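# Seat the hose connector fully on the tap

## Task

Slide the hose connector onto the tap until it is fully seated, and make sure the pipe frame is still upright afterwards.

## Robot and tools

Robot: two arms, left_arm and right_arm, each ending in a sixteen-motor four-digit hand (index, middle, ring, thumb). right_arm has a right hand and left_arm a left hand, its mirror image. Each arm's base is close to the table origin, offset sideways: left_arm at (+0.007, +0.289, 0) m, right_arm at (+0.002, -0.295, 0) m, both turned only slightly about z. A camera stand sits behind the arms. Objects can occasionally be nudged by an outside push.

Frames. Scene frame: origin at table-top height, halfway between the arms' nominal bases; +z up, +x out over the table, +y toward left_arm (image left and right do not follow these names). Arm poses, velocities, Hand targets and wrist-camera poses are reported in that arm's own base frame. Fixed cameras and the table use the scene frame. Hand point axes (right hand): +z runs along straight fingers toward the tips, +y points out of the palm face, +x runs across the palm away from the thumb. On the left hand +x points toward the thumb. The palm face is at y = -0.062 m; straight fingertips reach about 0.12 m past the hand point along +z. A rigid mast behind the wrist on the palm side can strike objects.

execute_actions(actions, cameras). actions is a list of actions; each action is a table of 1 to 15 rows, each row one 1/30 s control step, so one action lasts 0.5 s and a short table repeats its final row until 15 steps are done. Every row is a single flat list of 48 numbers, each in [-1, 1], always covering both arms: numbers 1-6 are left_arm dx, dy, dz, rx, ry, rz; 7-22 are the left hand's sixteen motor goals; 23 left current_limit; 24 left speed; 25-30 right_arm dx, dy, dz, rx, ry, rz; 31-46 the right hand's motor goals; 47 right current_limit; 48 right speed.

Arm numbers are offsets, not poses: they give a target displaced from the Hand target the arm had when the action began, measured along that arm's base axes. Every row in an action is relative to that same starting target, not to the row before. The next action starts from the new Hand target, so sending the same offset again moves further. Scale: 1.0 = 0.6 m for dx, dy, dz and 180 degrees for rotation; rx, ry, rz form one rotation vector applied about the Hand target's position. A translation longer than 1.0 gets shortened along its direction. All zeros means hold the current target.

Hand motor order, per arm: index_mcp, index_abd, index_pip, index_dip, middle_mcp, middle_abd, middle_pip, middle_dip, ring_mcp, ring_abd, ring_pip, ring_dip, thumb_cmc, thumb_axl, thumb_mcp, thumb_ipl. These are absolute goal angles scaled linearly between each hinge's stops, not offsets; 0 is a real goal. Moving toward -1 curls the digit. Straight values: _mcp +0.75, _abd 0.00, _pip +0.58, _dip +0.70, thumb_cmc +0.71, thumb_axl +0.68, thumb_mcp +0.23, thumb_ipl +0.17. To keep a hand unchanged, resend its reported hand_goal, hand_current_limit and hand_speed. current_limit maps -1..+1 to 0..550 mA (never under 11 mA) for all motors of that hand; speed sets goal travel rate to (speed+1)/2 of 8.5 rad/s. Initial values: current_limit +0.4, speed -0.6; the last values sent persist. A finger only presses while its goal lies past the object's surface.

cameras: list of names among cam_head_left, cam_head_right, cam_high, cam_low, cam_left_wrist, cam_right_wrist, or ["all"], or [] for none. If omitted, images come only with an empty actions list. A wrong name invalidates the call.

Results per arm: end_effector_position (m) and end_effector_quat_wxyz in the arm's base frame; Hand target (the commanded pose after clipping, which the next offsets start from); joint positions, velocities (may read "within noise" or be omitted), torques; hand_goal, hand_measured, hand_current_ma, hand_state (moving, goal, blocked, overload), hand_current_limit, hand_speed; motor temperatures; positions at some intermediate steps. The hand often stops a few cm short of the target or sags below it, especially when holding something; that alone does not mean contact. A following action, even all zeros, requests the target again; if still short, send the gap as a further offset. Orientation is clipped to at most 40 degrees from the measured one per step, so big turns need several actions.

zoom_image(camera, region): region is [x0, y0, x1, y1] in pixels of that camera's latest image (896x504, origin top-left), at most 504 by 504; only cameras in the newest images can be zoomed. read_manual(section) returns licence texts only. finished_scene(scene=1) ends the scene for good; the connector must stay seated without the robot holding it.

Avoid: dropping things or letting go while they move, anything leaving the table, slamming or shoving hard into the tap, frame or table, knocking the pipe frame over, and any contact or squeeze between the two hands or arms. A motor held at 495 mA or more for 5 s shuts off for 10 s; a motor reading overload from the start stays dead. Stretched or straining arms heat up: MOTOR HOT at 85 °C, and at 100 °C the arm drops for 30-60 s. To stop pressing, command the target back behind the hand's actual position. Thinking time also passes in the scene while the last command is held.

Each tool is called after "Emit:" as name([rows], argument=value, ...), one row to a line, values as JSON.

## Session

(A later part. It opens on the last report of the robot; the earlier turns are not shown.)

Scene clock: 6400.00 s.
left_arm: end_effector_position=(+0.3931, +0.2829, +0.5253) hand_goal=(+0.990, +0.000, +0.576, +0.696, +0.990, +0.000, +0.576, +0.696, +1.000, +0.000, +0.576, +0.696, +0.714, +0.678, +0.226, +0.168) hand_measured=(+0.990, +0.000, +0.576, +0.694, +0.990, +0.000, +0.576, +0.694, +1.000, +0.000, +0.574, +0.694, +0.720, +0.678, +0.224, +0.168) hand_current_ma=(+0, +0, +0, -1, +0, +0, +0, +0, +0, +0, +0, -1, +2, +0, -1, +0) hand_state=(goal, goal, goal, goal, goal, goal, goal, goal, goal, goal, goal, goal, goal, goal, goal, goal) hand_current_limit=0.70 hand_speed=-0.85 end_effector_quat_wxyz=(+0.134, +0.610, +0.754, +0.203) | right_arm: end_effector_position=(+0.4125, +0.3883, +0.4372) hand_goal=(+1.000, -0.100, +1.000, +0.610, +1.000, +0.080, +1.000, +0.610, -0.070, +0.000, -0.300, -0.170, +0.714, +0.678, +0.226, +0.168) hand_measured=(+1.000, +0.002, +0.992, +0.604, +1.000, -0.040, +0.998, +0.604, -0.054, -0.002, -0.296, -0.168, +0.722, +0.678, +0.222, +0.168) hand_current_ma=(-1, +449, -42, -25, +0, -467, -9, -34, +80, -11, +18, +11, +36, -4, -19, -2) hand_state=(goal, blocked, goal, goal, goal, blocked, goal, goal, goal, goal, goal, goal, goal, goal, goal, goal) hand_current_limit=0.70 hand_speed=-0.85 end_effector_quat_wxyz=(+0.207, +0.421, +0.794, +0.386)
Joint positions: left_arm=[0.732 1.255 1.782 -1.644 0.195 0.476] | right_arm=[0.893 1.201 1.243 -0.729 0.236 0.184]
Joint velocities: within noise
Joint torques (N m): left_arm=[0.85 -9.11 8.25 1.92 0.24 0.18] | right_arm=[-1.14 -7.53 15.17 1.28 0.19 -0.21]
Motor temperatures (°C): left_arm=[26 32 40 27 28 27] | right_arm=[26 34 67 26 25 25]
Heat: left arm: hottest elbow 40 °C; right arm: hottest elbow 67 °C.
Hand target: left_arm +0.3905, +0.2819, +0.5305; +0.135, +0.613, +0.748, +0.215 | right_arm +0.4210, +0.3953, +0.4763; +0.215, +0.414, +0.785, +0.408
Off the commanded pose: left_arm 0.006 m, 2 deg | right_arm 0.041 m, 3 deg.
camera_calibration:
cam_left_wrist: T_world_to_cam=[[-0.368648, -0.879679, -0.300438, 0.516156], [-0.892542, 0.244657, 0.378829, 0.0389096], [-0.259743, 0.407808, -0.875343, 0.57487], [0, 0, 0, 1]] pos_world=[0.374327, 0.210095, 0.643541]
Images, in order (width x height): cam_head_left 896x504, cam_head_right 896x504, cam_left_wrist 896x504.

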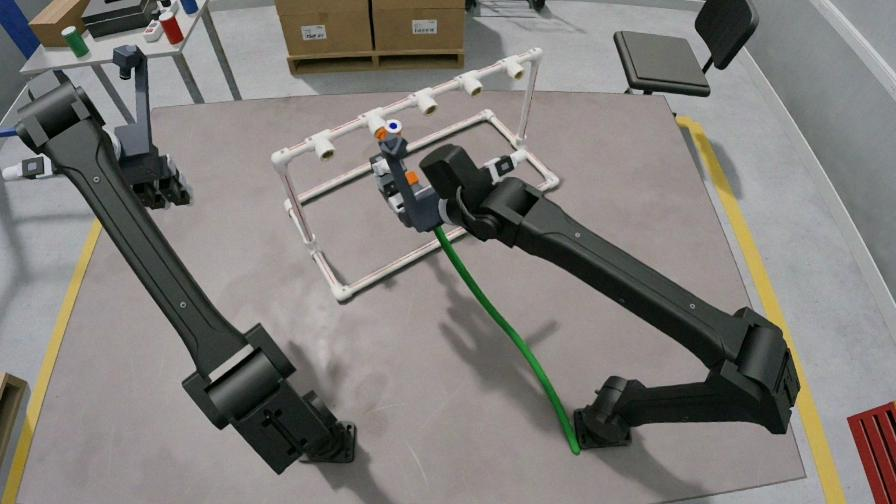

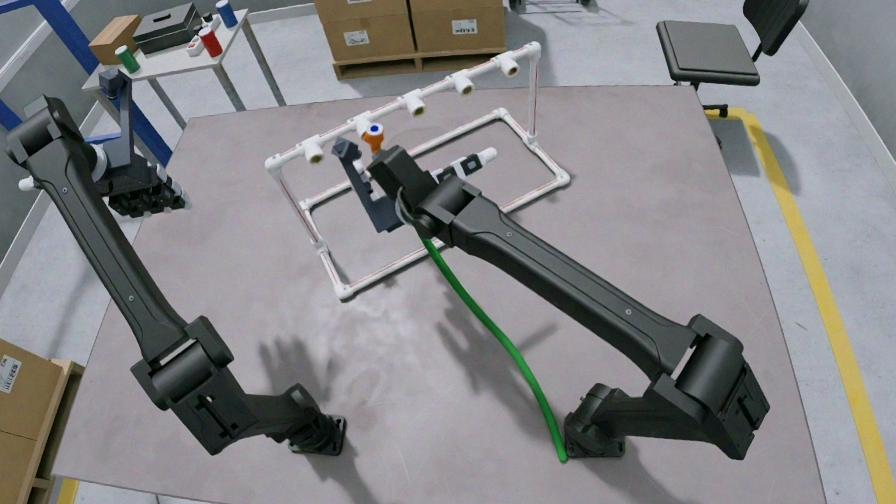

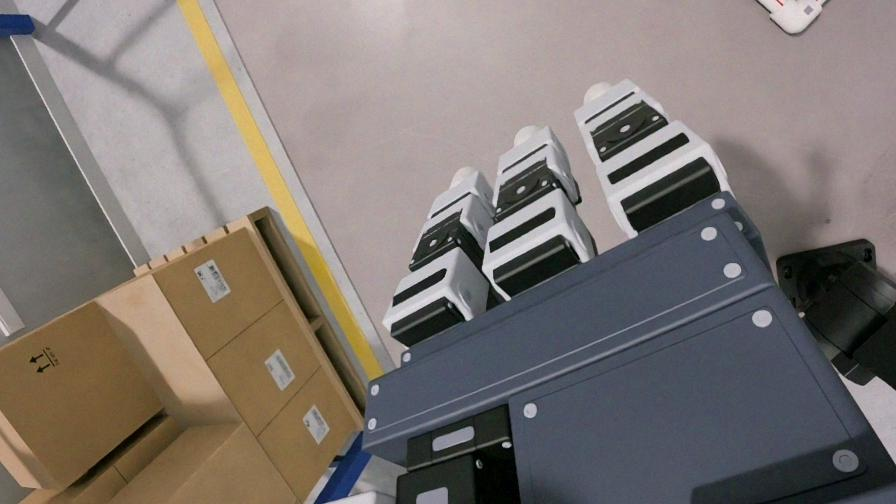

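Emit:
execute_actions([
  [[0,0,0,0,0,0,0.99,0,0.576,0.696,0.99,0,0.576,0.696,1.0,0,0.576,0.696,0.714,0.678,0.226,0.168,0.7,-0.85,0.013,0.001,-0.007,0,0,0,1.0,-0.1,1.0,0.61,1.0,0.08,1.0,0.61,-0.07,0,-0.3,-0.17,0.714,0.678,0.226,0.168,0.7,-0.85]],
], cameras=["cam_high","cam_right_wrist","cam_low"])

Emit:
zoom_image(camera="cam_high", region=[365, 230, 425, 290])

Emit:
zoom_image(camera="cam_low", region=[380, 198, 420, 232])

Emit:
zoom_image(camera="cam_right_wrist", region=[330, 0, 530, 180])

Scene clock: 6416.97 s.
left_arm: end_effector_position=(+0.3931, +0.2829, +0.5253) hand_goal=(+0.990, +0.000, +0.576, +0.696, +0.990, +0.000, +0.576, +0.696, +1.000, +0.000, +0.576, +0.696, +0.714, +0.678, +0.226, +0.168) hand_measured=(+0.990, +0.000, +0.576, +0.694, +0.990, +0.000, +0.576, +0.694, +1.000, +0.000, +0.574, +0.694, +0.720, +0.678, +0.224, +0.168) hand_current_ma=(+0, +0, +0, -1, +0, +0, +0, +0, +0, +0, +0, -1, +2, +0, -1, +0) hand_state=(goal, goal, goal, goal, goal, goal, goal, goal, goal, goal, goal, goal, goal, goal, goal, goal) hand_current_limit=0.70 hand_speed=-0.85 end_effector_quat_wxyz=(+0.134, +0.610, +0.754, +0.203) | right_arm: end_effector_position=(+0.4175, +0.3896, +0.4298) hand_goal=(+1.000, -0.100, +1.000, +0.610, +1.000, +0.080, +1.000, +0.610, -0.070, +0.000, -0.300, -0.170, +0.714, +0.678, +0.226, +0.168) hand_measured=(+1.000, +0.002, +0.992, +0.604, +1.000, -0.040, +0.998, +0.604, -0.054, -0.002, -0.296, -0.168, +0.722, +0.678, +0.222, +0.168) hand_current_ma=(-1, +449, -42, -25, +0, -467, -9, -34, +80, -11, +18, +11, +36, -4, -19, -2) hand_state=(goal, blocked, goal, goal, goal, blocked, goal, goal, goal, goal, goal, goal, goal, goal, goal, goal) hand_current_limit=0.70 hand_speed=-0.85 end_effector_quat_wxyz=(+0.204, +0.420, +0.798, +0.380)
Joint positions: left_arm=[0.732 1.255 1.782 -1.644 0.195 0.476] | right_arm=[0.883 1.214 1.243 -0.729 0.225 0.176]
Joint torques (N m): left_arm=[1.03 -8.7 8.36 1.89 0.22 0.19] | right_arm=[-1.44 -7.77 15.04 1.83 0.19 -0.2]
Motor temperatures (°C): left_arm=[26 32 40 27 28 27] | right_arm=[26 34 68 26 25 25]
Heat: left arm: hottest elbow 40 °C; right arm: hottest elbow 68 °C.
Hand target: left_arm +0.3905, +0.2819, +0.5305; +0.135, +0.613, +0.748, +0.215 | right_arm +0.4287, +0.3960, +0.4721; +0.215, +0.414, +0.785, +0.408
Off the commanded pose: left_arm 0.006 m, 2 deg | right_arm 0.044 m, 4 deg.
Step readings (end_effector_position of left_arm | right_arm):
0: (+0.3931, +0.2829, +0.5253) | (+0.4125, +0.3883, +0.4372)
1: (+0.3931, +0.2829, +0.5253) | (+0.4125, +0.3883, +0.4372)
2: (+0.3931, +0.2829, +0.5253) | (+0.4124, +0.3888, +0.4370)
4: (+0.3931, +0.2829, +0.5253) | (+0.4131, +0.3888, +0.4362)
8: (+0.3931, +0.2829, +0.5253) | (+0.4154, +0.3893, +0.4327)
15: (+0.3931, +0.2829, +0.5253) | (+0.4175, +0.3896, +0.4298)
camera_calibration:
cam_right_wrist: T_world_to_cam=[[0.736416, -0.423824, 0.527318, -0.341657], [-0.526548, -0.848467, 0.0533974, 0.48003], [0.424781, -0.316981, -0.847989, 0.439144], [0, 0, 0, 1]] pos_world=[0.31782, 0.401687, 0.526918]
Images, in order (width x height): cam_high 896x504, cam_low 896x504, cam_right_wrist 896x504.

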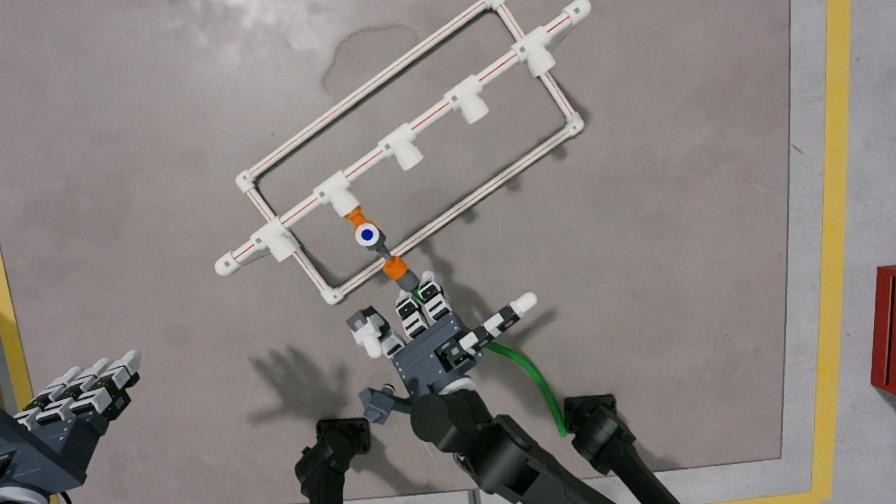

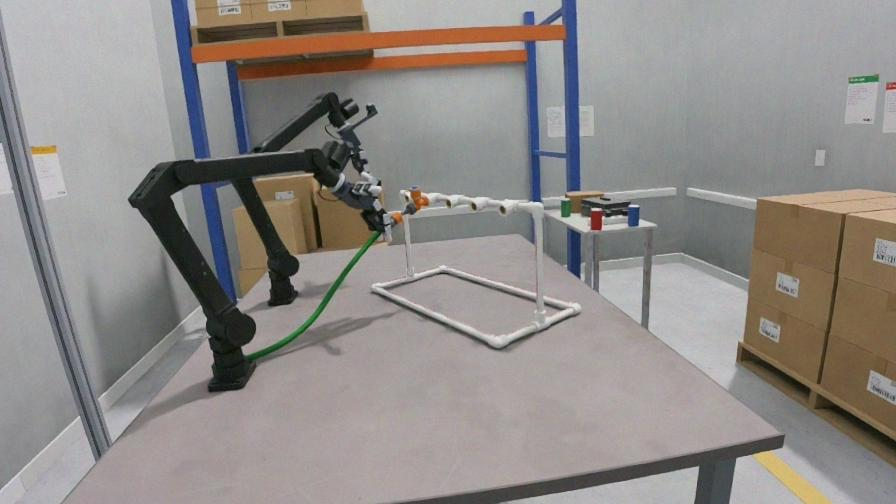

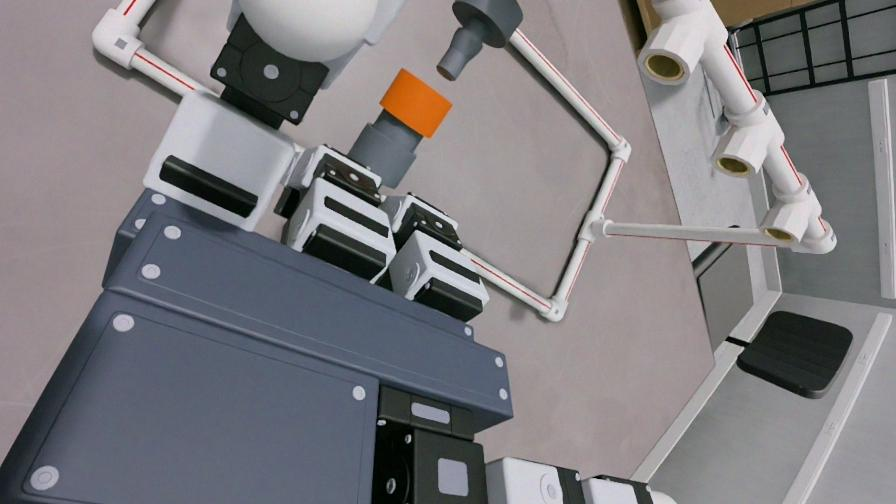

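Scaled by 8.400.

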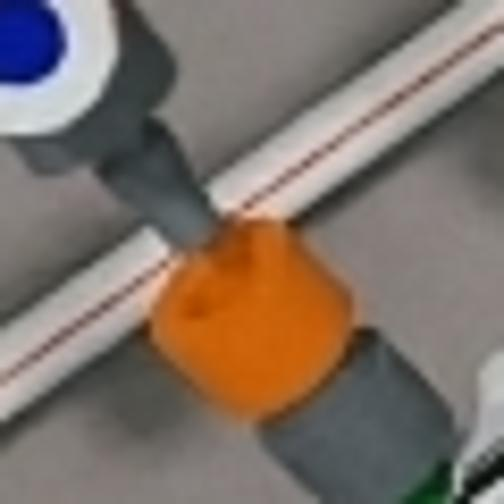

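Scaled by 12.600.

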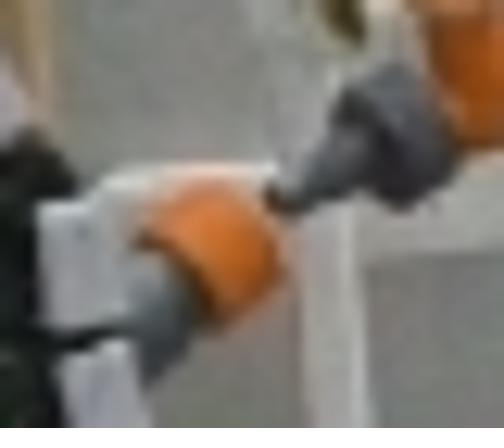

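Scaled by 2.520.

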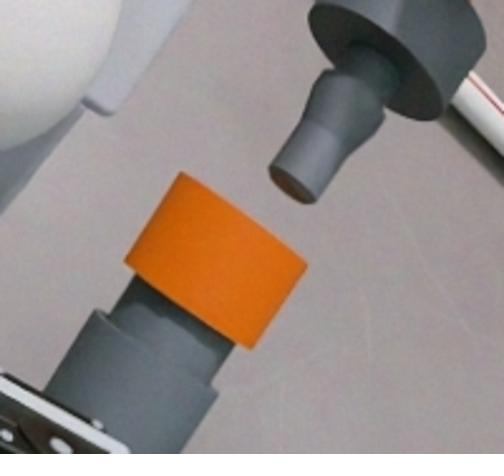

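Emit:
execute_actions([
  [[0,0,0,0,0,0,0.99,0,0.576,0.696,0.99,0,0.576,0.696,1.0,0,0.576,0.696,0.714,0.678,0.226,0.168,0.7,-0.85,0.008,-0.0083,0.009,0,0,0,1.0,-0.1,1.0,0.61,1.0,0.08,1.0,0.61,-0.07,0,-0.3,-0.17,0.714,0.678,0.226,0.168,0.7,-0.85]],
], cameras=["cam_high","cam_right_wrist","cam_low"])

Emit:
zoom_image(camera="cam_high", region=[365, 230, 425, 290])

Emit:
zoom_image(camera="cam_low", region=[380, 198, 420, 232])

Emit:
zoom_image(camera="cam_right_wrist", region=[330, 0, 530, 180])

Scene clock: 6436.13 s.
left_arm: end_effector_position=(+0.3931, +0.2829, +0.5253) hand_goal=(+0.990, +0.000, +0.576, +0.696, +0.990, +0.000, +0.576, +0.696, +1.000, +0.000, +0.576, +0.696, +0.714, +0.678, +0.226, +0.168) hand_measured=(+0.990, +0.000, +0.576, +0.694, +0.990, +0.000, +0.576, +0.694, +1.000, +0.000, +0.574, +0.694, +0.720, +0.678, +0.224, +0.168) hand_current_ma=(+0, +0, +0, -1, +0, +0, +0, +0, +0, +0, +0, -1, +2, +0, -1, +0) hand_state=(goal, goal, goal, goal, goal, goal, goal, goal, goal, goal, goal, goal, goal, goal, goal, goal) hand_current_limit=0.70 hand_speed=-0.85 end_effector_quat_wxyz=(+0.134, +0.610, +0.754, +0.203) | right_arm: end_effector_position=(+0.4237, +0.3853, +0.4364) hand_goal=(+1.000, -0.100, +1.000, +0.610, +1.000, +0.080, +1.000, +0.610, -0.070, +0.000, -0.300, -0.170, +0.714, +0.678, +0.226, +0.168) hand_measured=(+1.000, +0.002, +0.992, +0.604, +1.000, -0.040, +0.998, +0.604, -0.054, -0.002, -0.296, -0.168, +0.722, +0.678, +0.222, +0.168) hand_current_ma=(-1, +449, -42, -25, +0, -467, -9, -29, +80, -11, +18, +11, +36, -4, -19, -2) hand_state=(goal, blocked, goal, goal, goal, blocked, goal, goal, goal, goal, goal, goal, goal, goal, goal, goal) hand_current_limit=0.70 hand_speed=-0.85 end_effector_quat_wxyz=(+0.205, +0.421, +0.796, +0.384)
Joint positions: left_arm=[0.732 1.255 1.782 -1.644 0.195 0.476] | right_arm=[0.865 1.214 1.254 -0.729 0.211 0.166]
Joint torques (N m): left_arm=[0.85 -8.76 8.29 2.03 0.21 0.2] | right_arm=[-1.38 -7.77 15.2 1.43 0.18 -0.22]
Motor temperatures (°C): left_arm=[26 32 40 27 28 27] | right_arm=[26 34 68 26 25 25]
Heat: left arm: hottest elbow 40 °C; right arm: hottest elbow 68 °C.
Hand target: left_arm +0.3905, +0.2819, +0.5305; +0.135, +0.613, +0.748, +0.215 | right_arm +0.4336, +0.3909, +0.4774; +0.215, +0.414, +0.785, +0.408
Off the commanded pose: left_arm 0.006 m, 2 deg | right_arm 0.043 m, 3 deg.
Step readings (end_effector_position of left_arm | right_arm):
0: (+0.3931, +0.2829, +0.5253) | (+0.4175, +0.3896, +0.4298)
1: (+0.3931, +0.2829, +0.5253) | (+0.4176, +0.3895, +0.4298)
2: (+0.3931, +0.2829, +0.5253) | (+0.4178, +0.3895, +0.4297)
4: (+0.3931, +0.2829, +0.5253) | (+0.4183, +0.3894, +0.4302)
8: (+0.3931, +0.2829, +0.5253) | (+0.4219, +0.3865, +0.4334)
15: (+0.3931, +0.2829, +0.5253) | (+0.4238, +0.3851, +0.4364)
camera_calibration:
cam_right_wrist: T_world_to_cam=[[0.733207, -0.429308, 0.527353, -0.347996], [-0.528151, -0.848011, 0.043967, 0.483806], [0.428326, -0.310759, -0.848508, 0.436973], [0, 0, 0, 1]] pos_world=[0.32351, 0.396669, 0.53302]
Images, in order (width x height): cam_high 896x504, cam_low 896x504, cam_right_wrist 896x504.

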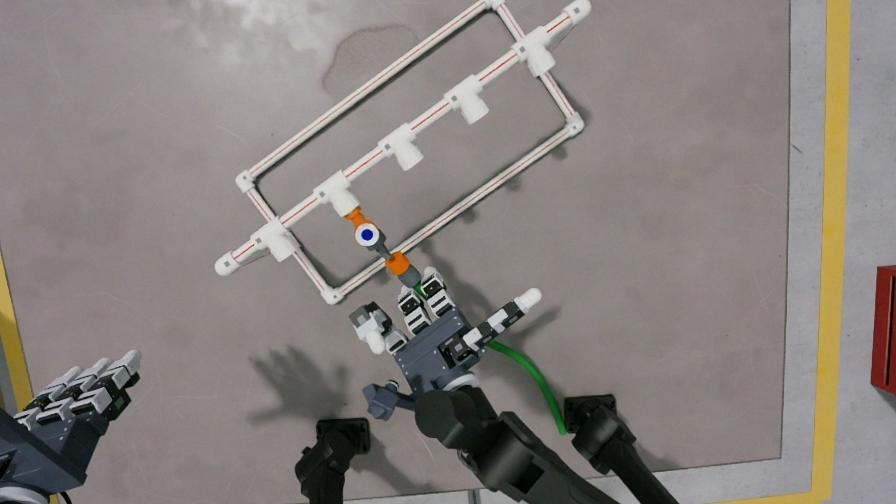

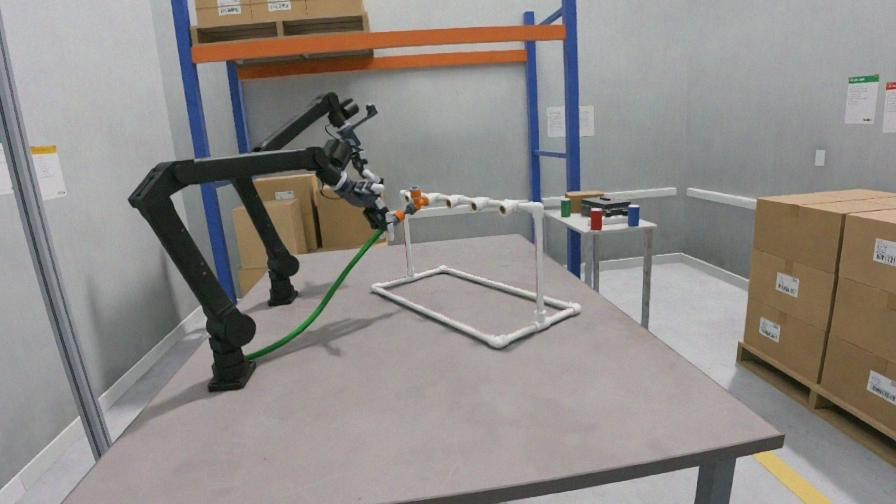

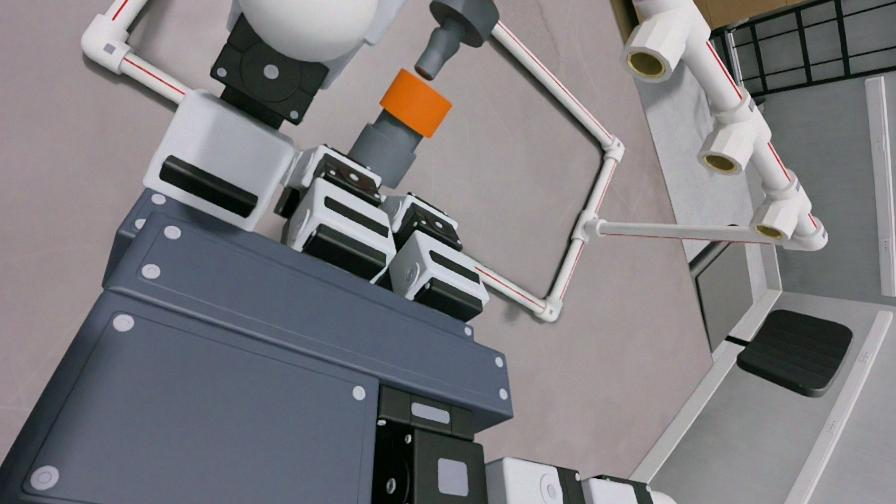

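Scaled by 8.400.

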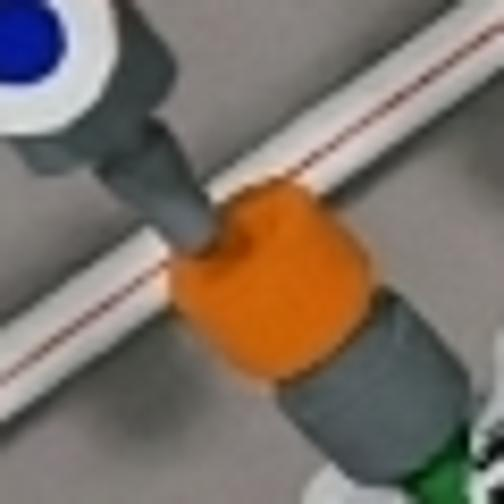

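Scaled by 12.600.

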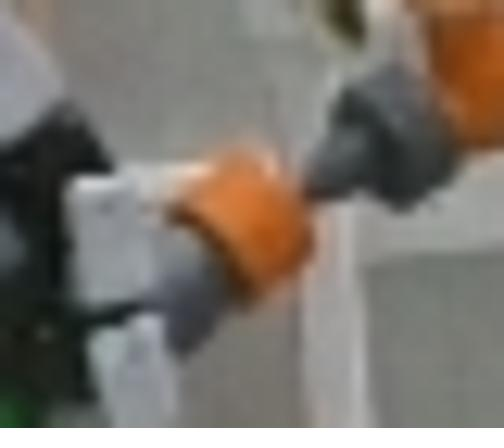

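Scaled by 2.520.

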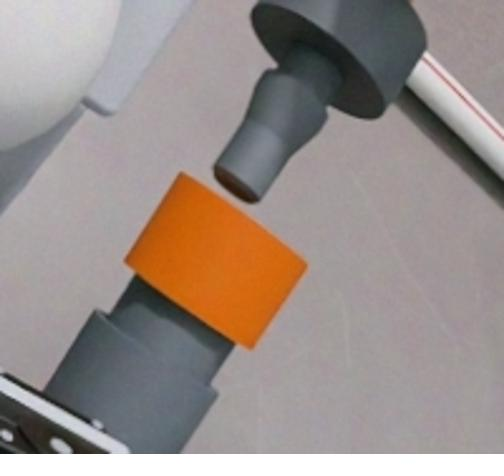

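Emit:
execute_actions([
  [[0,0,0,0,0,0,0.99,0,0.576,0.696,0.99,0,0.576,0.696,1.0,0,0.576,0.696,0.714,0.678,0.226,0.168,0.7,-0.85,0,0.0067,-0.005,0,0,0,1.0,-0.1,1.0,0.61,1.0,0.08,1.0,0.61,-0.07,0,-0.3,-0.17,0.714,0.678,0.226,0.168,0.7,-0.85]],
], cameras=["cam_high","cam_right_wrist","cam_low"])

Emit:
zoom_image(camera="cam_high", region=[365, 230, 425, 290])

Emit:
zoom_image(camera="cam_low", region=[380, 198, 420, 232])

Emit:
zoom_image(camera="cam_right_wrist", region=[330, 0, 530, 180])

Scene clock: 6458.67 s.
left_arm: end_effector_position=(+0.3931, +0.2829, +0.5253) hand_goal=(+0.990, +0.000, +0.576, +0.696, +0.990, +0.000, +0.576, +0.696, +1.000, +0.000, +0.576, +0.696, +0.714, +0.678, +0.226, +0.168) hand_measured=(+0.990, +0.000, +0.576, +0.694, +0.990, +0.000, +0.576, +0.694, +1.000, +0.000, +0.574, +0.694, +0.720, +0.678, +0.224, +0.168) hand_current_ma=(+0, +0, +0, -1, +0, +0, +0, +0, +0, +0, +0, -1, +2, +0, -1, +0) hand_state=(goal, goal, goal, goal, goal, goal, goal, goal, goal, goal, goal, goal, goal, goal, goal, goal) hand_current_limit=0.70 hand_speed=-0.85 end_effector_quat_wxyz=(+0.134, +0.610, +0.754, +0.203) | right_arm: end_effector_position=(+0.4247, +0.3865, +0.4335) hand_goal=(+1.000, -0.100, +1.000, +0.610, +1.000, +0.080, +1.000, +0.610, -0.070, +0.000, -0.300, -0.170, +0.714, +0.678, +0.226, +0.168) hand_measured=(+1.000, +0.002, +0.992, +0.604, +1.000, -0.040, +0.998, +0.604, -0.054, -0.002, -0.296, -0.168, +0.722, +0.678, +0.222, +0.168) hand_current_ma=(-1, +449, -42, -25, +0, -467, -9, -29, +80, -11, +18, +11, +36, -4, -19, -2) hand_state=(goal, blocked, goal, goal, goal, blocked, goal, goal, goal, goal, goal, goal, goal, goal, goal, goal) hand_current_limit=0.70 hand_speed=-0.85 end_effector_quat_wxyz=(+0.204, +0.421, +0.797, +0.382)
Joint positions: left_arm=[0.732 1.255 1.782 -1.644 0.195 0.476] | right_arm=[0.865 1.219 1.254 -0.729 0.211 0.166]
Joint torques (N m): left_arm=[0.67 -9 8.34 1.95 0.25 0.22] | right_arm=[-0.85 -7.71 15.09 1.69 0.35 -0.17]
Motor temperatures (°C): left_arm=[26 32 40 27 28 27] | right_arm=[26 34 69 26 25 25]
Heat: left arm: hottest elbow 40 °C; right arm: hottest elbow 69 °C.
Hand target: left_arm +0.3905, +0.2819, +0.5305; +0.135, +0.613, +0.748, +0.215 | right_arm +0.4336, +0.3950, +0.4744; +0.215, +0.414, +0.785, +0.408
Off the commanded pose: left_arm 0.006 m, 2 deg | right_arm 0.043 m, 4 deg.
Step readings (end_effector_position of left_arm | right_arm):
0: (+0.3931, +0.2829, +0.5253) | (+0.4237, +0.3853, +0.4364)
1: (+0.3931, +0.2829, +0.5253) | (+0.4237, +0.3853, +0.4364)
2: (+0.3931, +0.2829, +0.5253) | (+0.4237, +0.3853, +0.4364)
4: (+0.3931, +0.2829, +0.5253) | (+0.4237, +0.3853, +0.4364)
8: (+0.3931, +0.2829, +0.5253) | (+0.4241, +0.3858, +0.4351)
15: (+0.3931, +0.2829, +0.5253) | (+0.4247, +0.3865, +0.4335)
camera_calibration:
cam_right_wrist: T_world_to_cam=[[0.735045, -0.426867, 0.526776, -0.348186], [-0.527831, -0.84791, 0.0494223, 0.483076], [0.425562, -0.314376, -0.848566, 0.437064], [0, 0, 0, 1]] pos_world=[0.324917, 0.398378, 0.530419]
Images, in order (width x height): cam_high 896x504, cam_low 896x504, cam_right_wrist 896x504.

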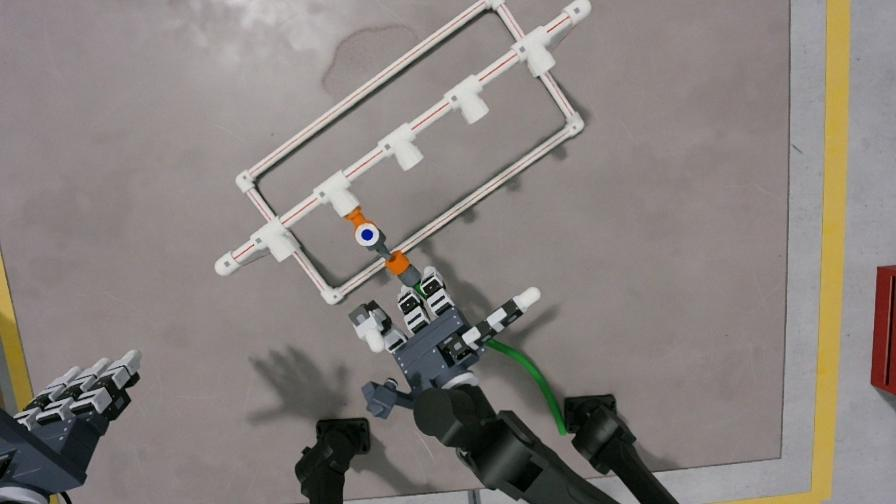

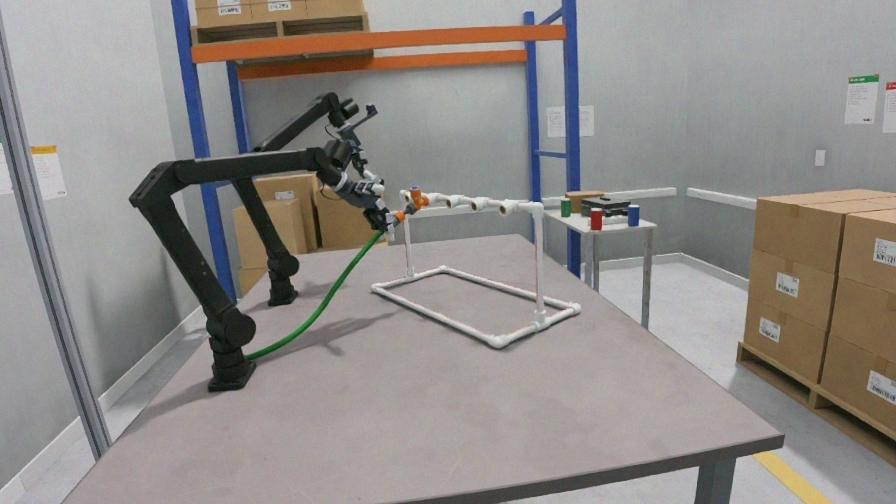

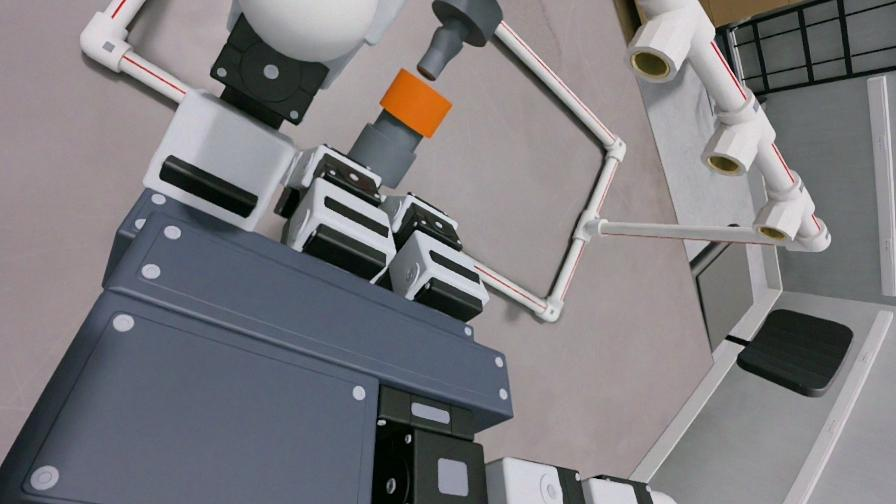

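Scaled by 8.400.

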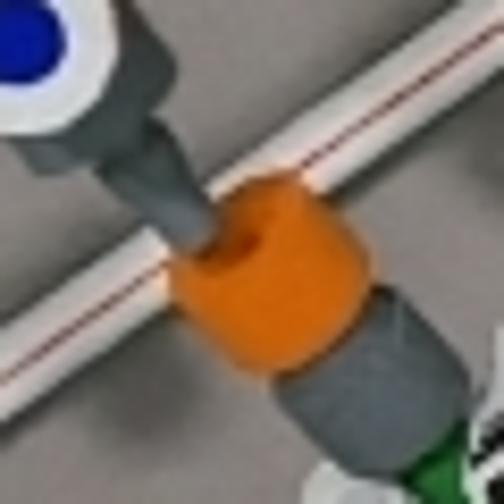

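Scaled by 12.600.

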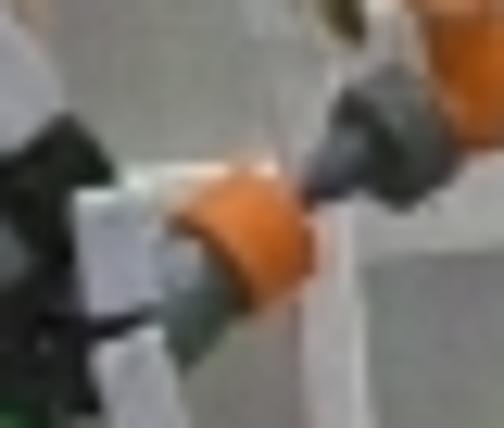

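Scaled by 2.520.

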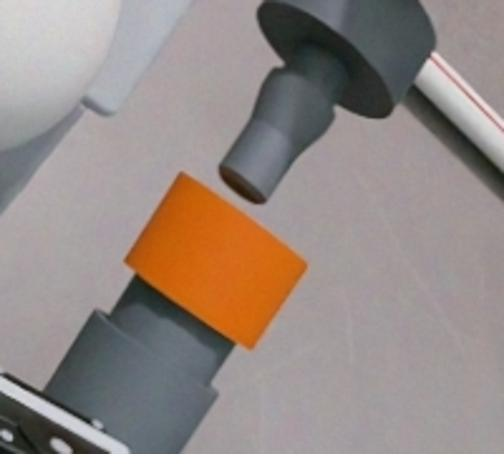

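Emit:
execute_actions([
  [[0,0,0,0,0,0,0.99,0,0.576,0.696,0.99,0,0.576,0.696,1.0,0,0.576,0.696,0.714,0.678,0.226,0.168,0.7,-0.85,-0.002,0.01,-0.003,0,0,0,1.0,-0.1,1.0,0.61,1.0,0.08,1.0,0.61,-0.07,0,-0.3,-0.17,0.714,0.678,0.226,0.168,0.7,-0.85]],
], cameras=["cam_high","cam_right_wrist","cam_low"])

Emit:
zoom_image(camera="cam_high", region=[365, 230, 425, 290])

Emit:
zoom_image(camera="cam_low", region=[380, 198, 420, 232])

Emit:
zoom_image(camera="cam_right_wrist", region=[330, 0, 530, 180])

Scene clock: 6477.23 s.
left_arm: end_effector_position=(+0.3931, +0.2829, +0.5253) hand_goal=(+0.990, +0.000, +0.576, +0.696, +0.990, +0.000, +0.576, +0.696, +1.000, +0.000, +0.576, +0.696, +0.714, +0.678, +0.226, +0.168) hand_measured=(+0.990, +0.000, +0.576, +0.694, +0.990, +0.000, +0.576, +0.694, +1.000, +0.000, +0.574, +0.694, +0.720, +0.678, +0.224, +0.168) hand_current_ma=(+0, +0, +0, -1, +0, +0, +0, +0, +0, +0, +0, -1, +2, +0, -1, +0) hand_state=(goal, goal, goal, goal, goal, goal, goal, goal, goal, goal, goal, goal, goal, goal, goal, goal) hand_current_limit=0.70 hand_speed=-0.85 end_effector_quat_wxyz=(+0.134, +0.610, +0.754, +0.203) | right_arm: end_effector_position=(+0.4273, +0.3873, +0.4289) hand_goal=(+1.000, -0.100, +1.000, +0.610, +1.000, +0.080, +1.000, +0.610, -0.070, +0.000, -0.300, -0.170, +0.714, +0.678, +0.226, +0.168) hand_measured=(+1.000, +0.002, +0.992, +0.604, +1.000, -0.040, +0.998, +0.604, -0.054, -0.002, -0.296, -0.168, +0.722, +0.678, +0.222, +0.168) hand_current_ma=(-1, +449, -42, -25, +0, -467, -9, -29, +80, -11, +18, +11, +36, -4, -19, -2) hand_state=(goal, blocked, goal, goal, goal, blocked, goal, goal, goal, goal, goal, goal, goal, goal, goal, goal) hand_current_limit=0.70 hand_speed=-0.85 end_effector_quat_wxyz=(+0.207, +0.423, +0.798, +0.376)
Joint positions: left_arm=[0.732 1.255 1.782 -1.644 0.195 0.476] | right_arm=[0.865 1.228 1.254 -0.729 0.22 0.166]
Joint torques (N m): left_arm=[1.32 -8.88 8.24 1.91 0.21 0.2] | right_arm=[-0.03 -7.88 15.27 1.84 0.36 -0.1]
Motor temperatures (°C): left_arm=[26 32 40 27 28 27] | right_arm=[26 34 69 26 25 25]
Heat: left arm: hottest elbow 40 °C; right arm: hottest elbow 69 °C.
Hand target: left_arm +0.3905, +0.2819, +0.5305; +0.135, +0.613, +0.748, +0.215 | right_arm +0.4324, +0.4009, +0.4727; +0.215, +0.414, +0.785, +0.408
Off the commanded pose: left_arm 0.006 m, 2 deg | right_arm 0.046 m, 4 deg.
Step readings (end_effector_position of left_arm | right_arm):
0: (+0.3931, +0.2829, +0.5253) | (+0.4247, +0.3865, +0.4335)
1: (+0.3931, +0.2829, +0.5253) | (+0.4248, +0.3865, +0.4335)
2: (+0.3931, +0.2829, +0.5253) | (+0.4249, +0.3863, +0.4335)
4: (+0.3931, +0.2829, +0.5253) | (+0.4254, +0.3859, +0.4333)
8: (+0.3931, +0.2829, +0.5253) | (+0.4265, +0.3865, +0.4309)
15: (+0.3931, +0.2829, +0.5253) | (+0.4273, +0.3873, +0.4288)
camera_calibration:
cam_right_wrist: T_world_to_cam=[[0.732791, -0.426332, 0.530339, -0.348139], [-0.533687, -0.843604, 0.0592563, 0.481855], [0.422133, -0.326457, -0.845712, 0.437194], [0, 0, 0, 1]] pos_world=[0.327719, 0.400797, 0.525819]
Images, in order (width x height): cam_high 896x504, cam_low 896x504, cam_right_wrist 896x504.

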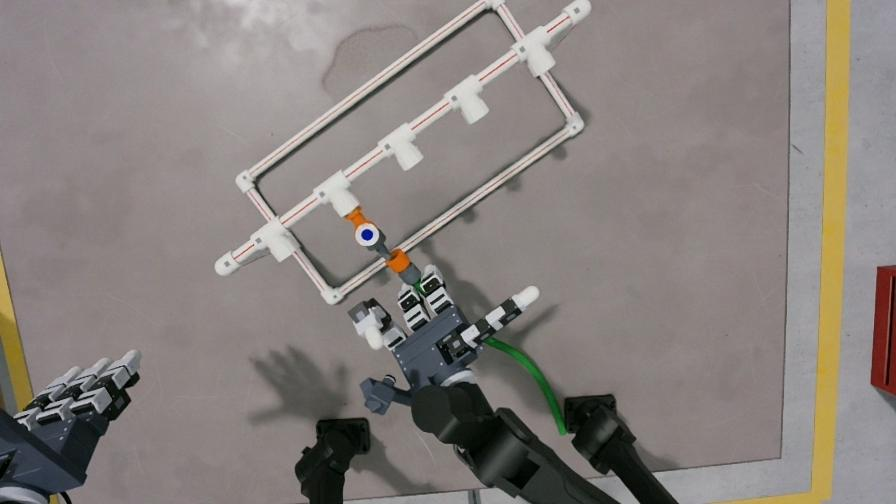

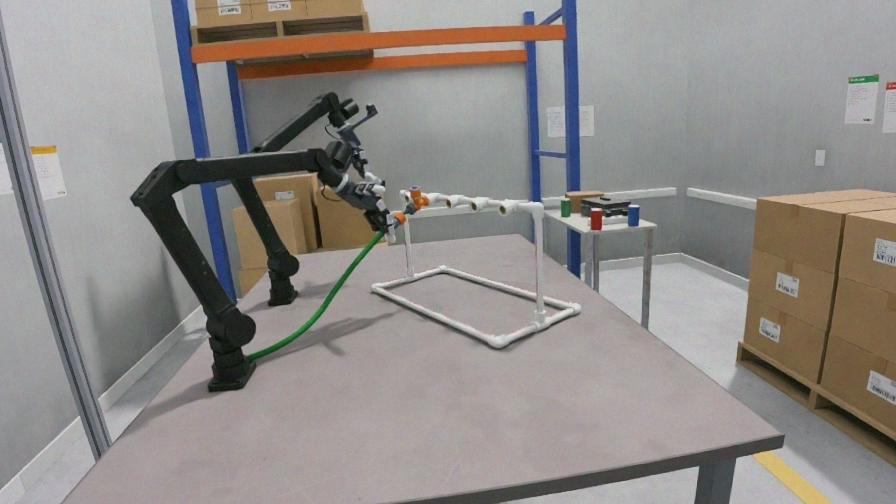

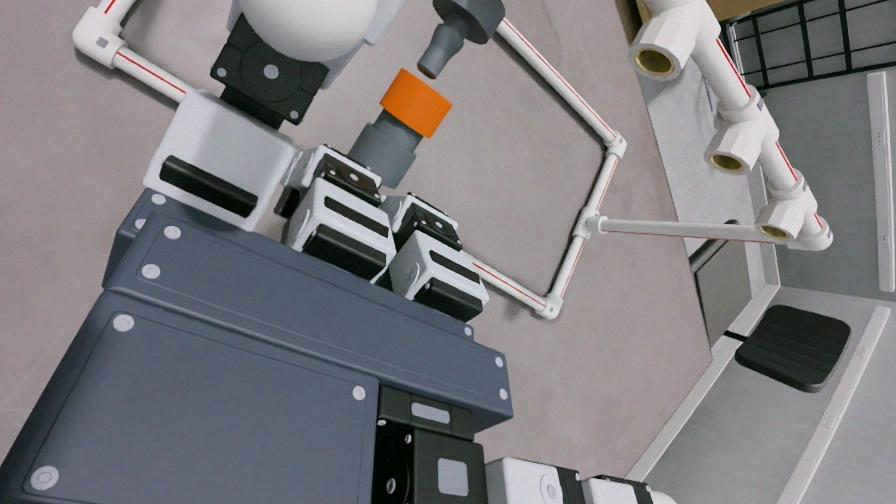

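Scaled by 8.400.

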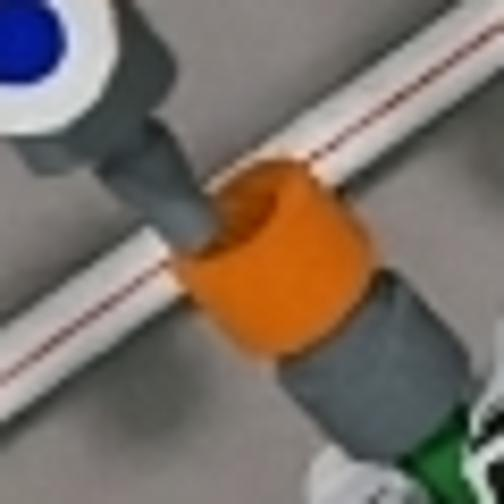

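Scaled by 12.600.

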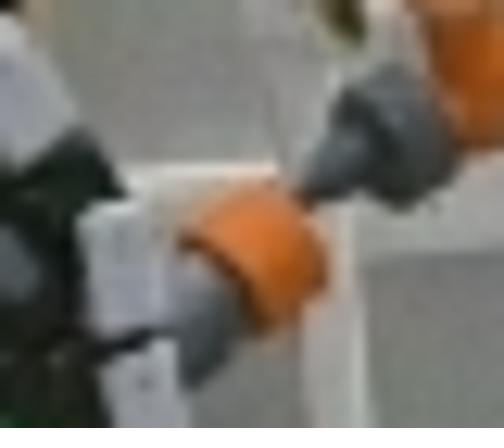

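Scaled by 2.520.

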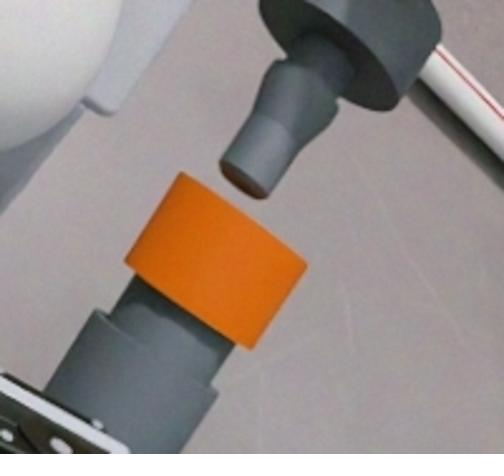

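Emit:
execute_actions([
  [[0,0,0,0,0,0,0.99,0,0.576,0.696,0.99,0,0.576,0.696,1.0,0,0.576,0.696,0.714,0.678,0.226,0.168,0.7,-0.85,-0.009,0.0133,0.008,0,0,0,1.0,-0.1,1.0,0.61,1.0,0.08,1.0,0.61,-0.07,0,-0.3,-0.17,0.714,0.678,0.226,0.168,0.7,-0.85]],
], cameras=["cam_high","cam_right_wrist","cam_low"])

Emit:
zoom_image(camera="cam_high", region=[365, 230, 425, 290])

Emit:
zoom_image(camera="cam_low", region=[380, 198, 420, 232])

Emit:
zoom_image(camera="cam_right_wrist", region=[330, 0, 530, 180])

Scene clock: 6497.30 s.
left_arm: end_effector_position=(+0.3931, +0.2829, +0.5253) hand_goal=(+0.990, +0.000, +0.576, +0.696, +0.990, +0.000, +0.576, +0.696, +1.000, +0.000, +0.576, +0.696, +0.714, +0.678, +0.226, +0.168) hand_measured=(+0.990, +0.000, +0.576, +0.694, +0.990, +0.000, +0.576, +0.694, +1.000, +0.000, +0.574, +0.694, +0.720, +0.678, +0.224, +0.168) hand_current_ma=(+0, +0, +0, -1, +0, +0, +0, +0, +0, +0, +0, -1, +2, +0, -1, +0) hand_state=(goal, goal, goal, goal, goal, goal, goal, goal, goal, goal, goal, goal, goal, goal, goal, goal) hand_current_limit=0.70 hand_speed=-0.85 end_effector_quat_wxyz=(+0.134, +0.610, +0.754, +0.203) | right_arm: end_effector_position=(+0.4235, +0.3959, +0.4364) hand_goal=(+1.000, -0.100, +1.000, +0.610, +1.000, +0.080, +1.000, +0.610, -0.070, +0.000, -0.300, -0.170, +0.714, +0.678, +0.226, +0.168) hand_measured=(+1.000, +0.002, +0.996, +0.608, +1.000, -0.040, +1.000, +0.606, -0.054, -0.002, -0.296, -0.168, +0.722, +0.678, +0.222, +0.168) hand_current_ma=(-5, +449, -17, -7, +0, -467, -1, -18, +80, -11, +18, +11, +36, -4, -19, -2) hand_state=(goal, blocked, goal, goal, goal, blocked, goal, goal, goal, goal, goal, goal, goal, goal, goal, goal) hand_current_limit=0.70 hand_speed=-0.85 end_effector_quat_wxyz=(+0.211, +0.420, +0.796, +0.380)
Joint positions: left_arm=[0.732 1.255 1.782 -1.644 0.195 0.476] | right_arm=[0.886 1.237 1.274 -0.731 0.24 0.173]
Joint torques (N m): left_arm=[1.08 -9.17 8.23 2.06 0.24 0.18] | right_arm=[0.21 -8 15.39 1.42 0.29 -0.04]
Motor temperatures (°C): left_arm=[26 32 40 27 28 27] | right_arm=[26 34 70 26 25 25]
Heat: left arm: hottest elbow 40 °C; right arm: hottest elbow 70 °C.
Hand target: left_arm +0.3905, +0.2819, +0.5305; +0.135, +0.613, +0.748, +0.215 | right_arm +0.4270, +0.4089, +0.4777; +0.215, +0.414, +0.785, +0.408
Off the commanded pose: left_arm 0.006 m, 2 deg | right_arm 0.043 m, 4 deg.
Step readings (end_effector_position of left_arm | right_arm):
0: (+0.3931, +0.2829, +0.5253) | (+0.4273, +0.3873, +0.4289)
1: (+0.3931, +0.2829, +0.5253) | (+0.4273, +0.3873, +0.4291)
2: (+0.3931, +0.2829, +0.5253) | (+0.4272, +0.3873, +0.4295)
4: (+0.3931, +0.2829, +0.5253) | (+0.4270, +0.3882, +0.4313)
8: (+0.3931, +0.2829, +0.5253) | (+0.4236, +0.3942, +0.4368)
15: (+0.3931, +0.2829, +0.5253) | (+0.4231, +0.3956, +0.4372)
camera_calibration:
cam_right_wrist: T_world_to_cam=[[0.727095, -0.426693, 0.537835, -0.346365], [-0.532898, -0.844684, 0.0502887, 0.490666], [0.432843, -0.323176, -0.841549, 0.440395], [0, 0, 0, 1]] pos_world=[0.322694, 0.408991, 0.532226]
Images, in order (width x height): cam_high 896x504, cam_low 896x504, cam_right_wrist 896x504.

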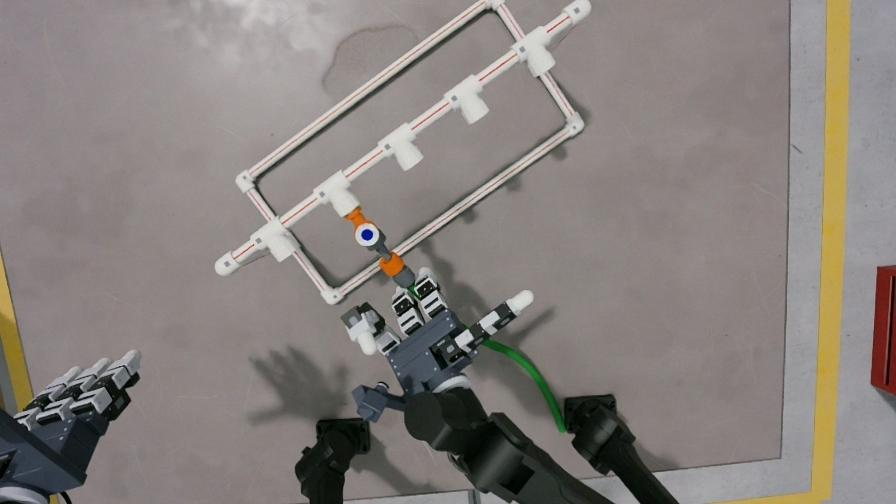

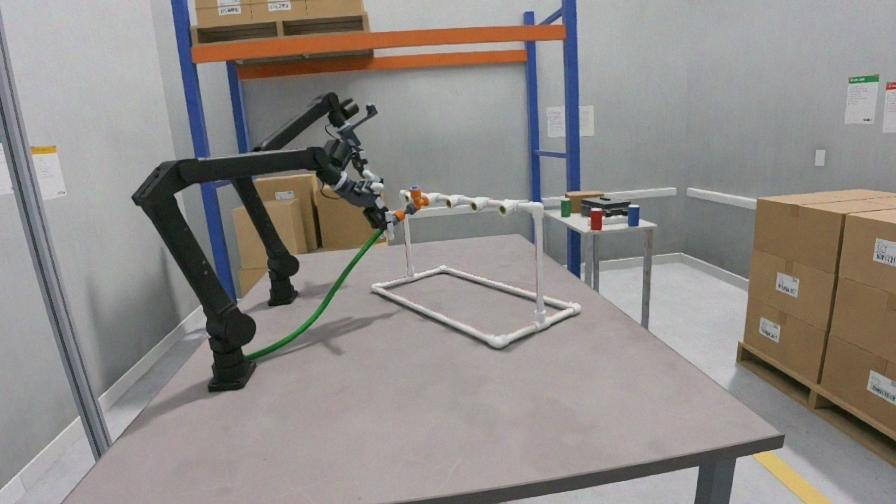

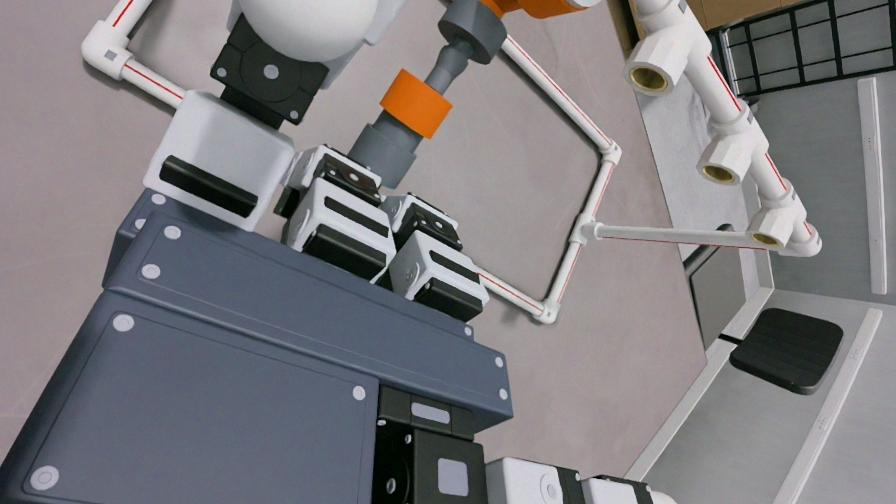

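Scaled by 8.400.

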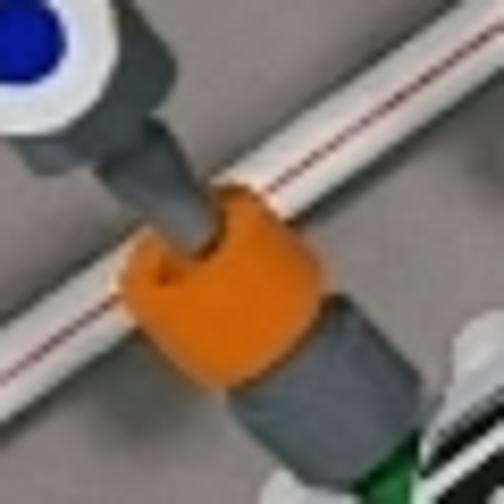

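Scaled by 12.600.

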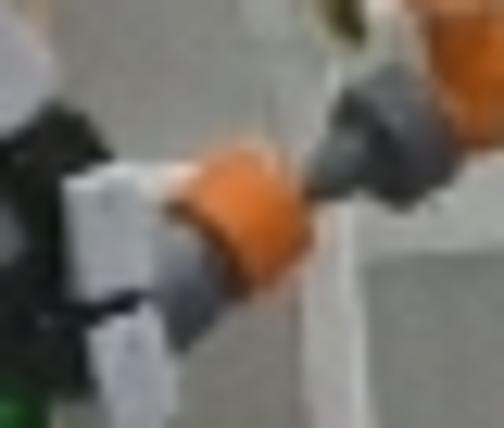

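Scaled by 2.520.

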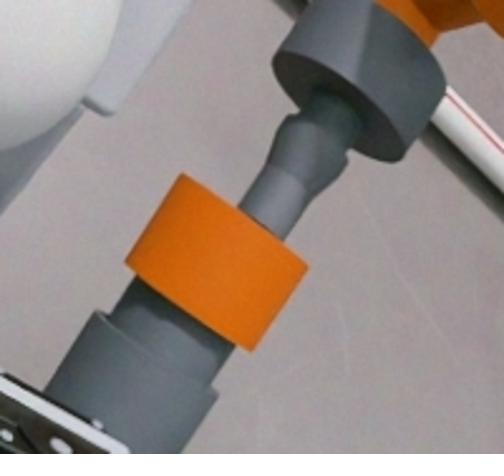

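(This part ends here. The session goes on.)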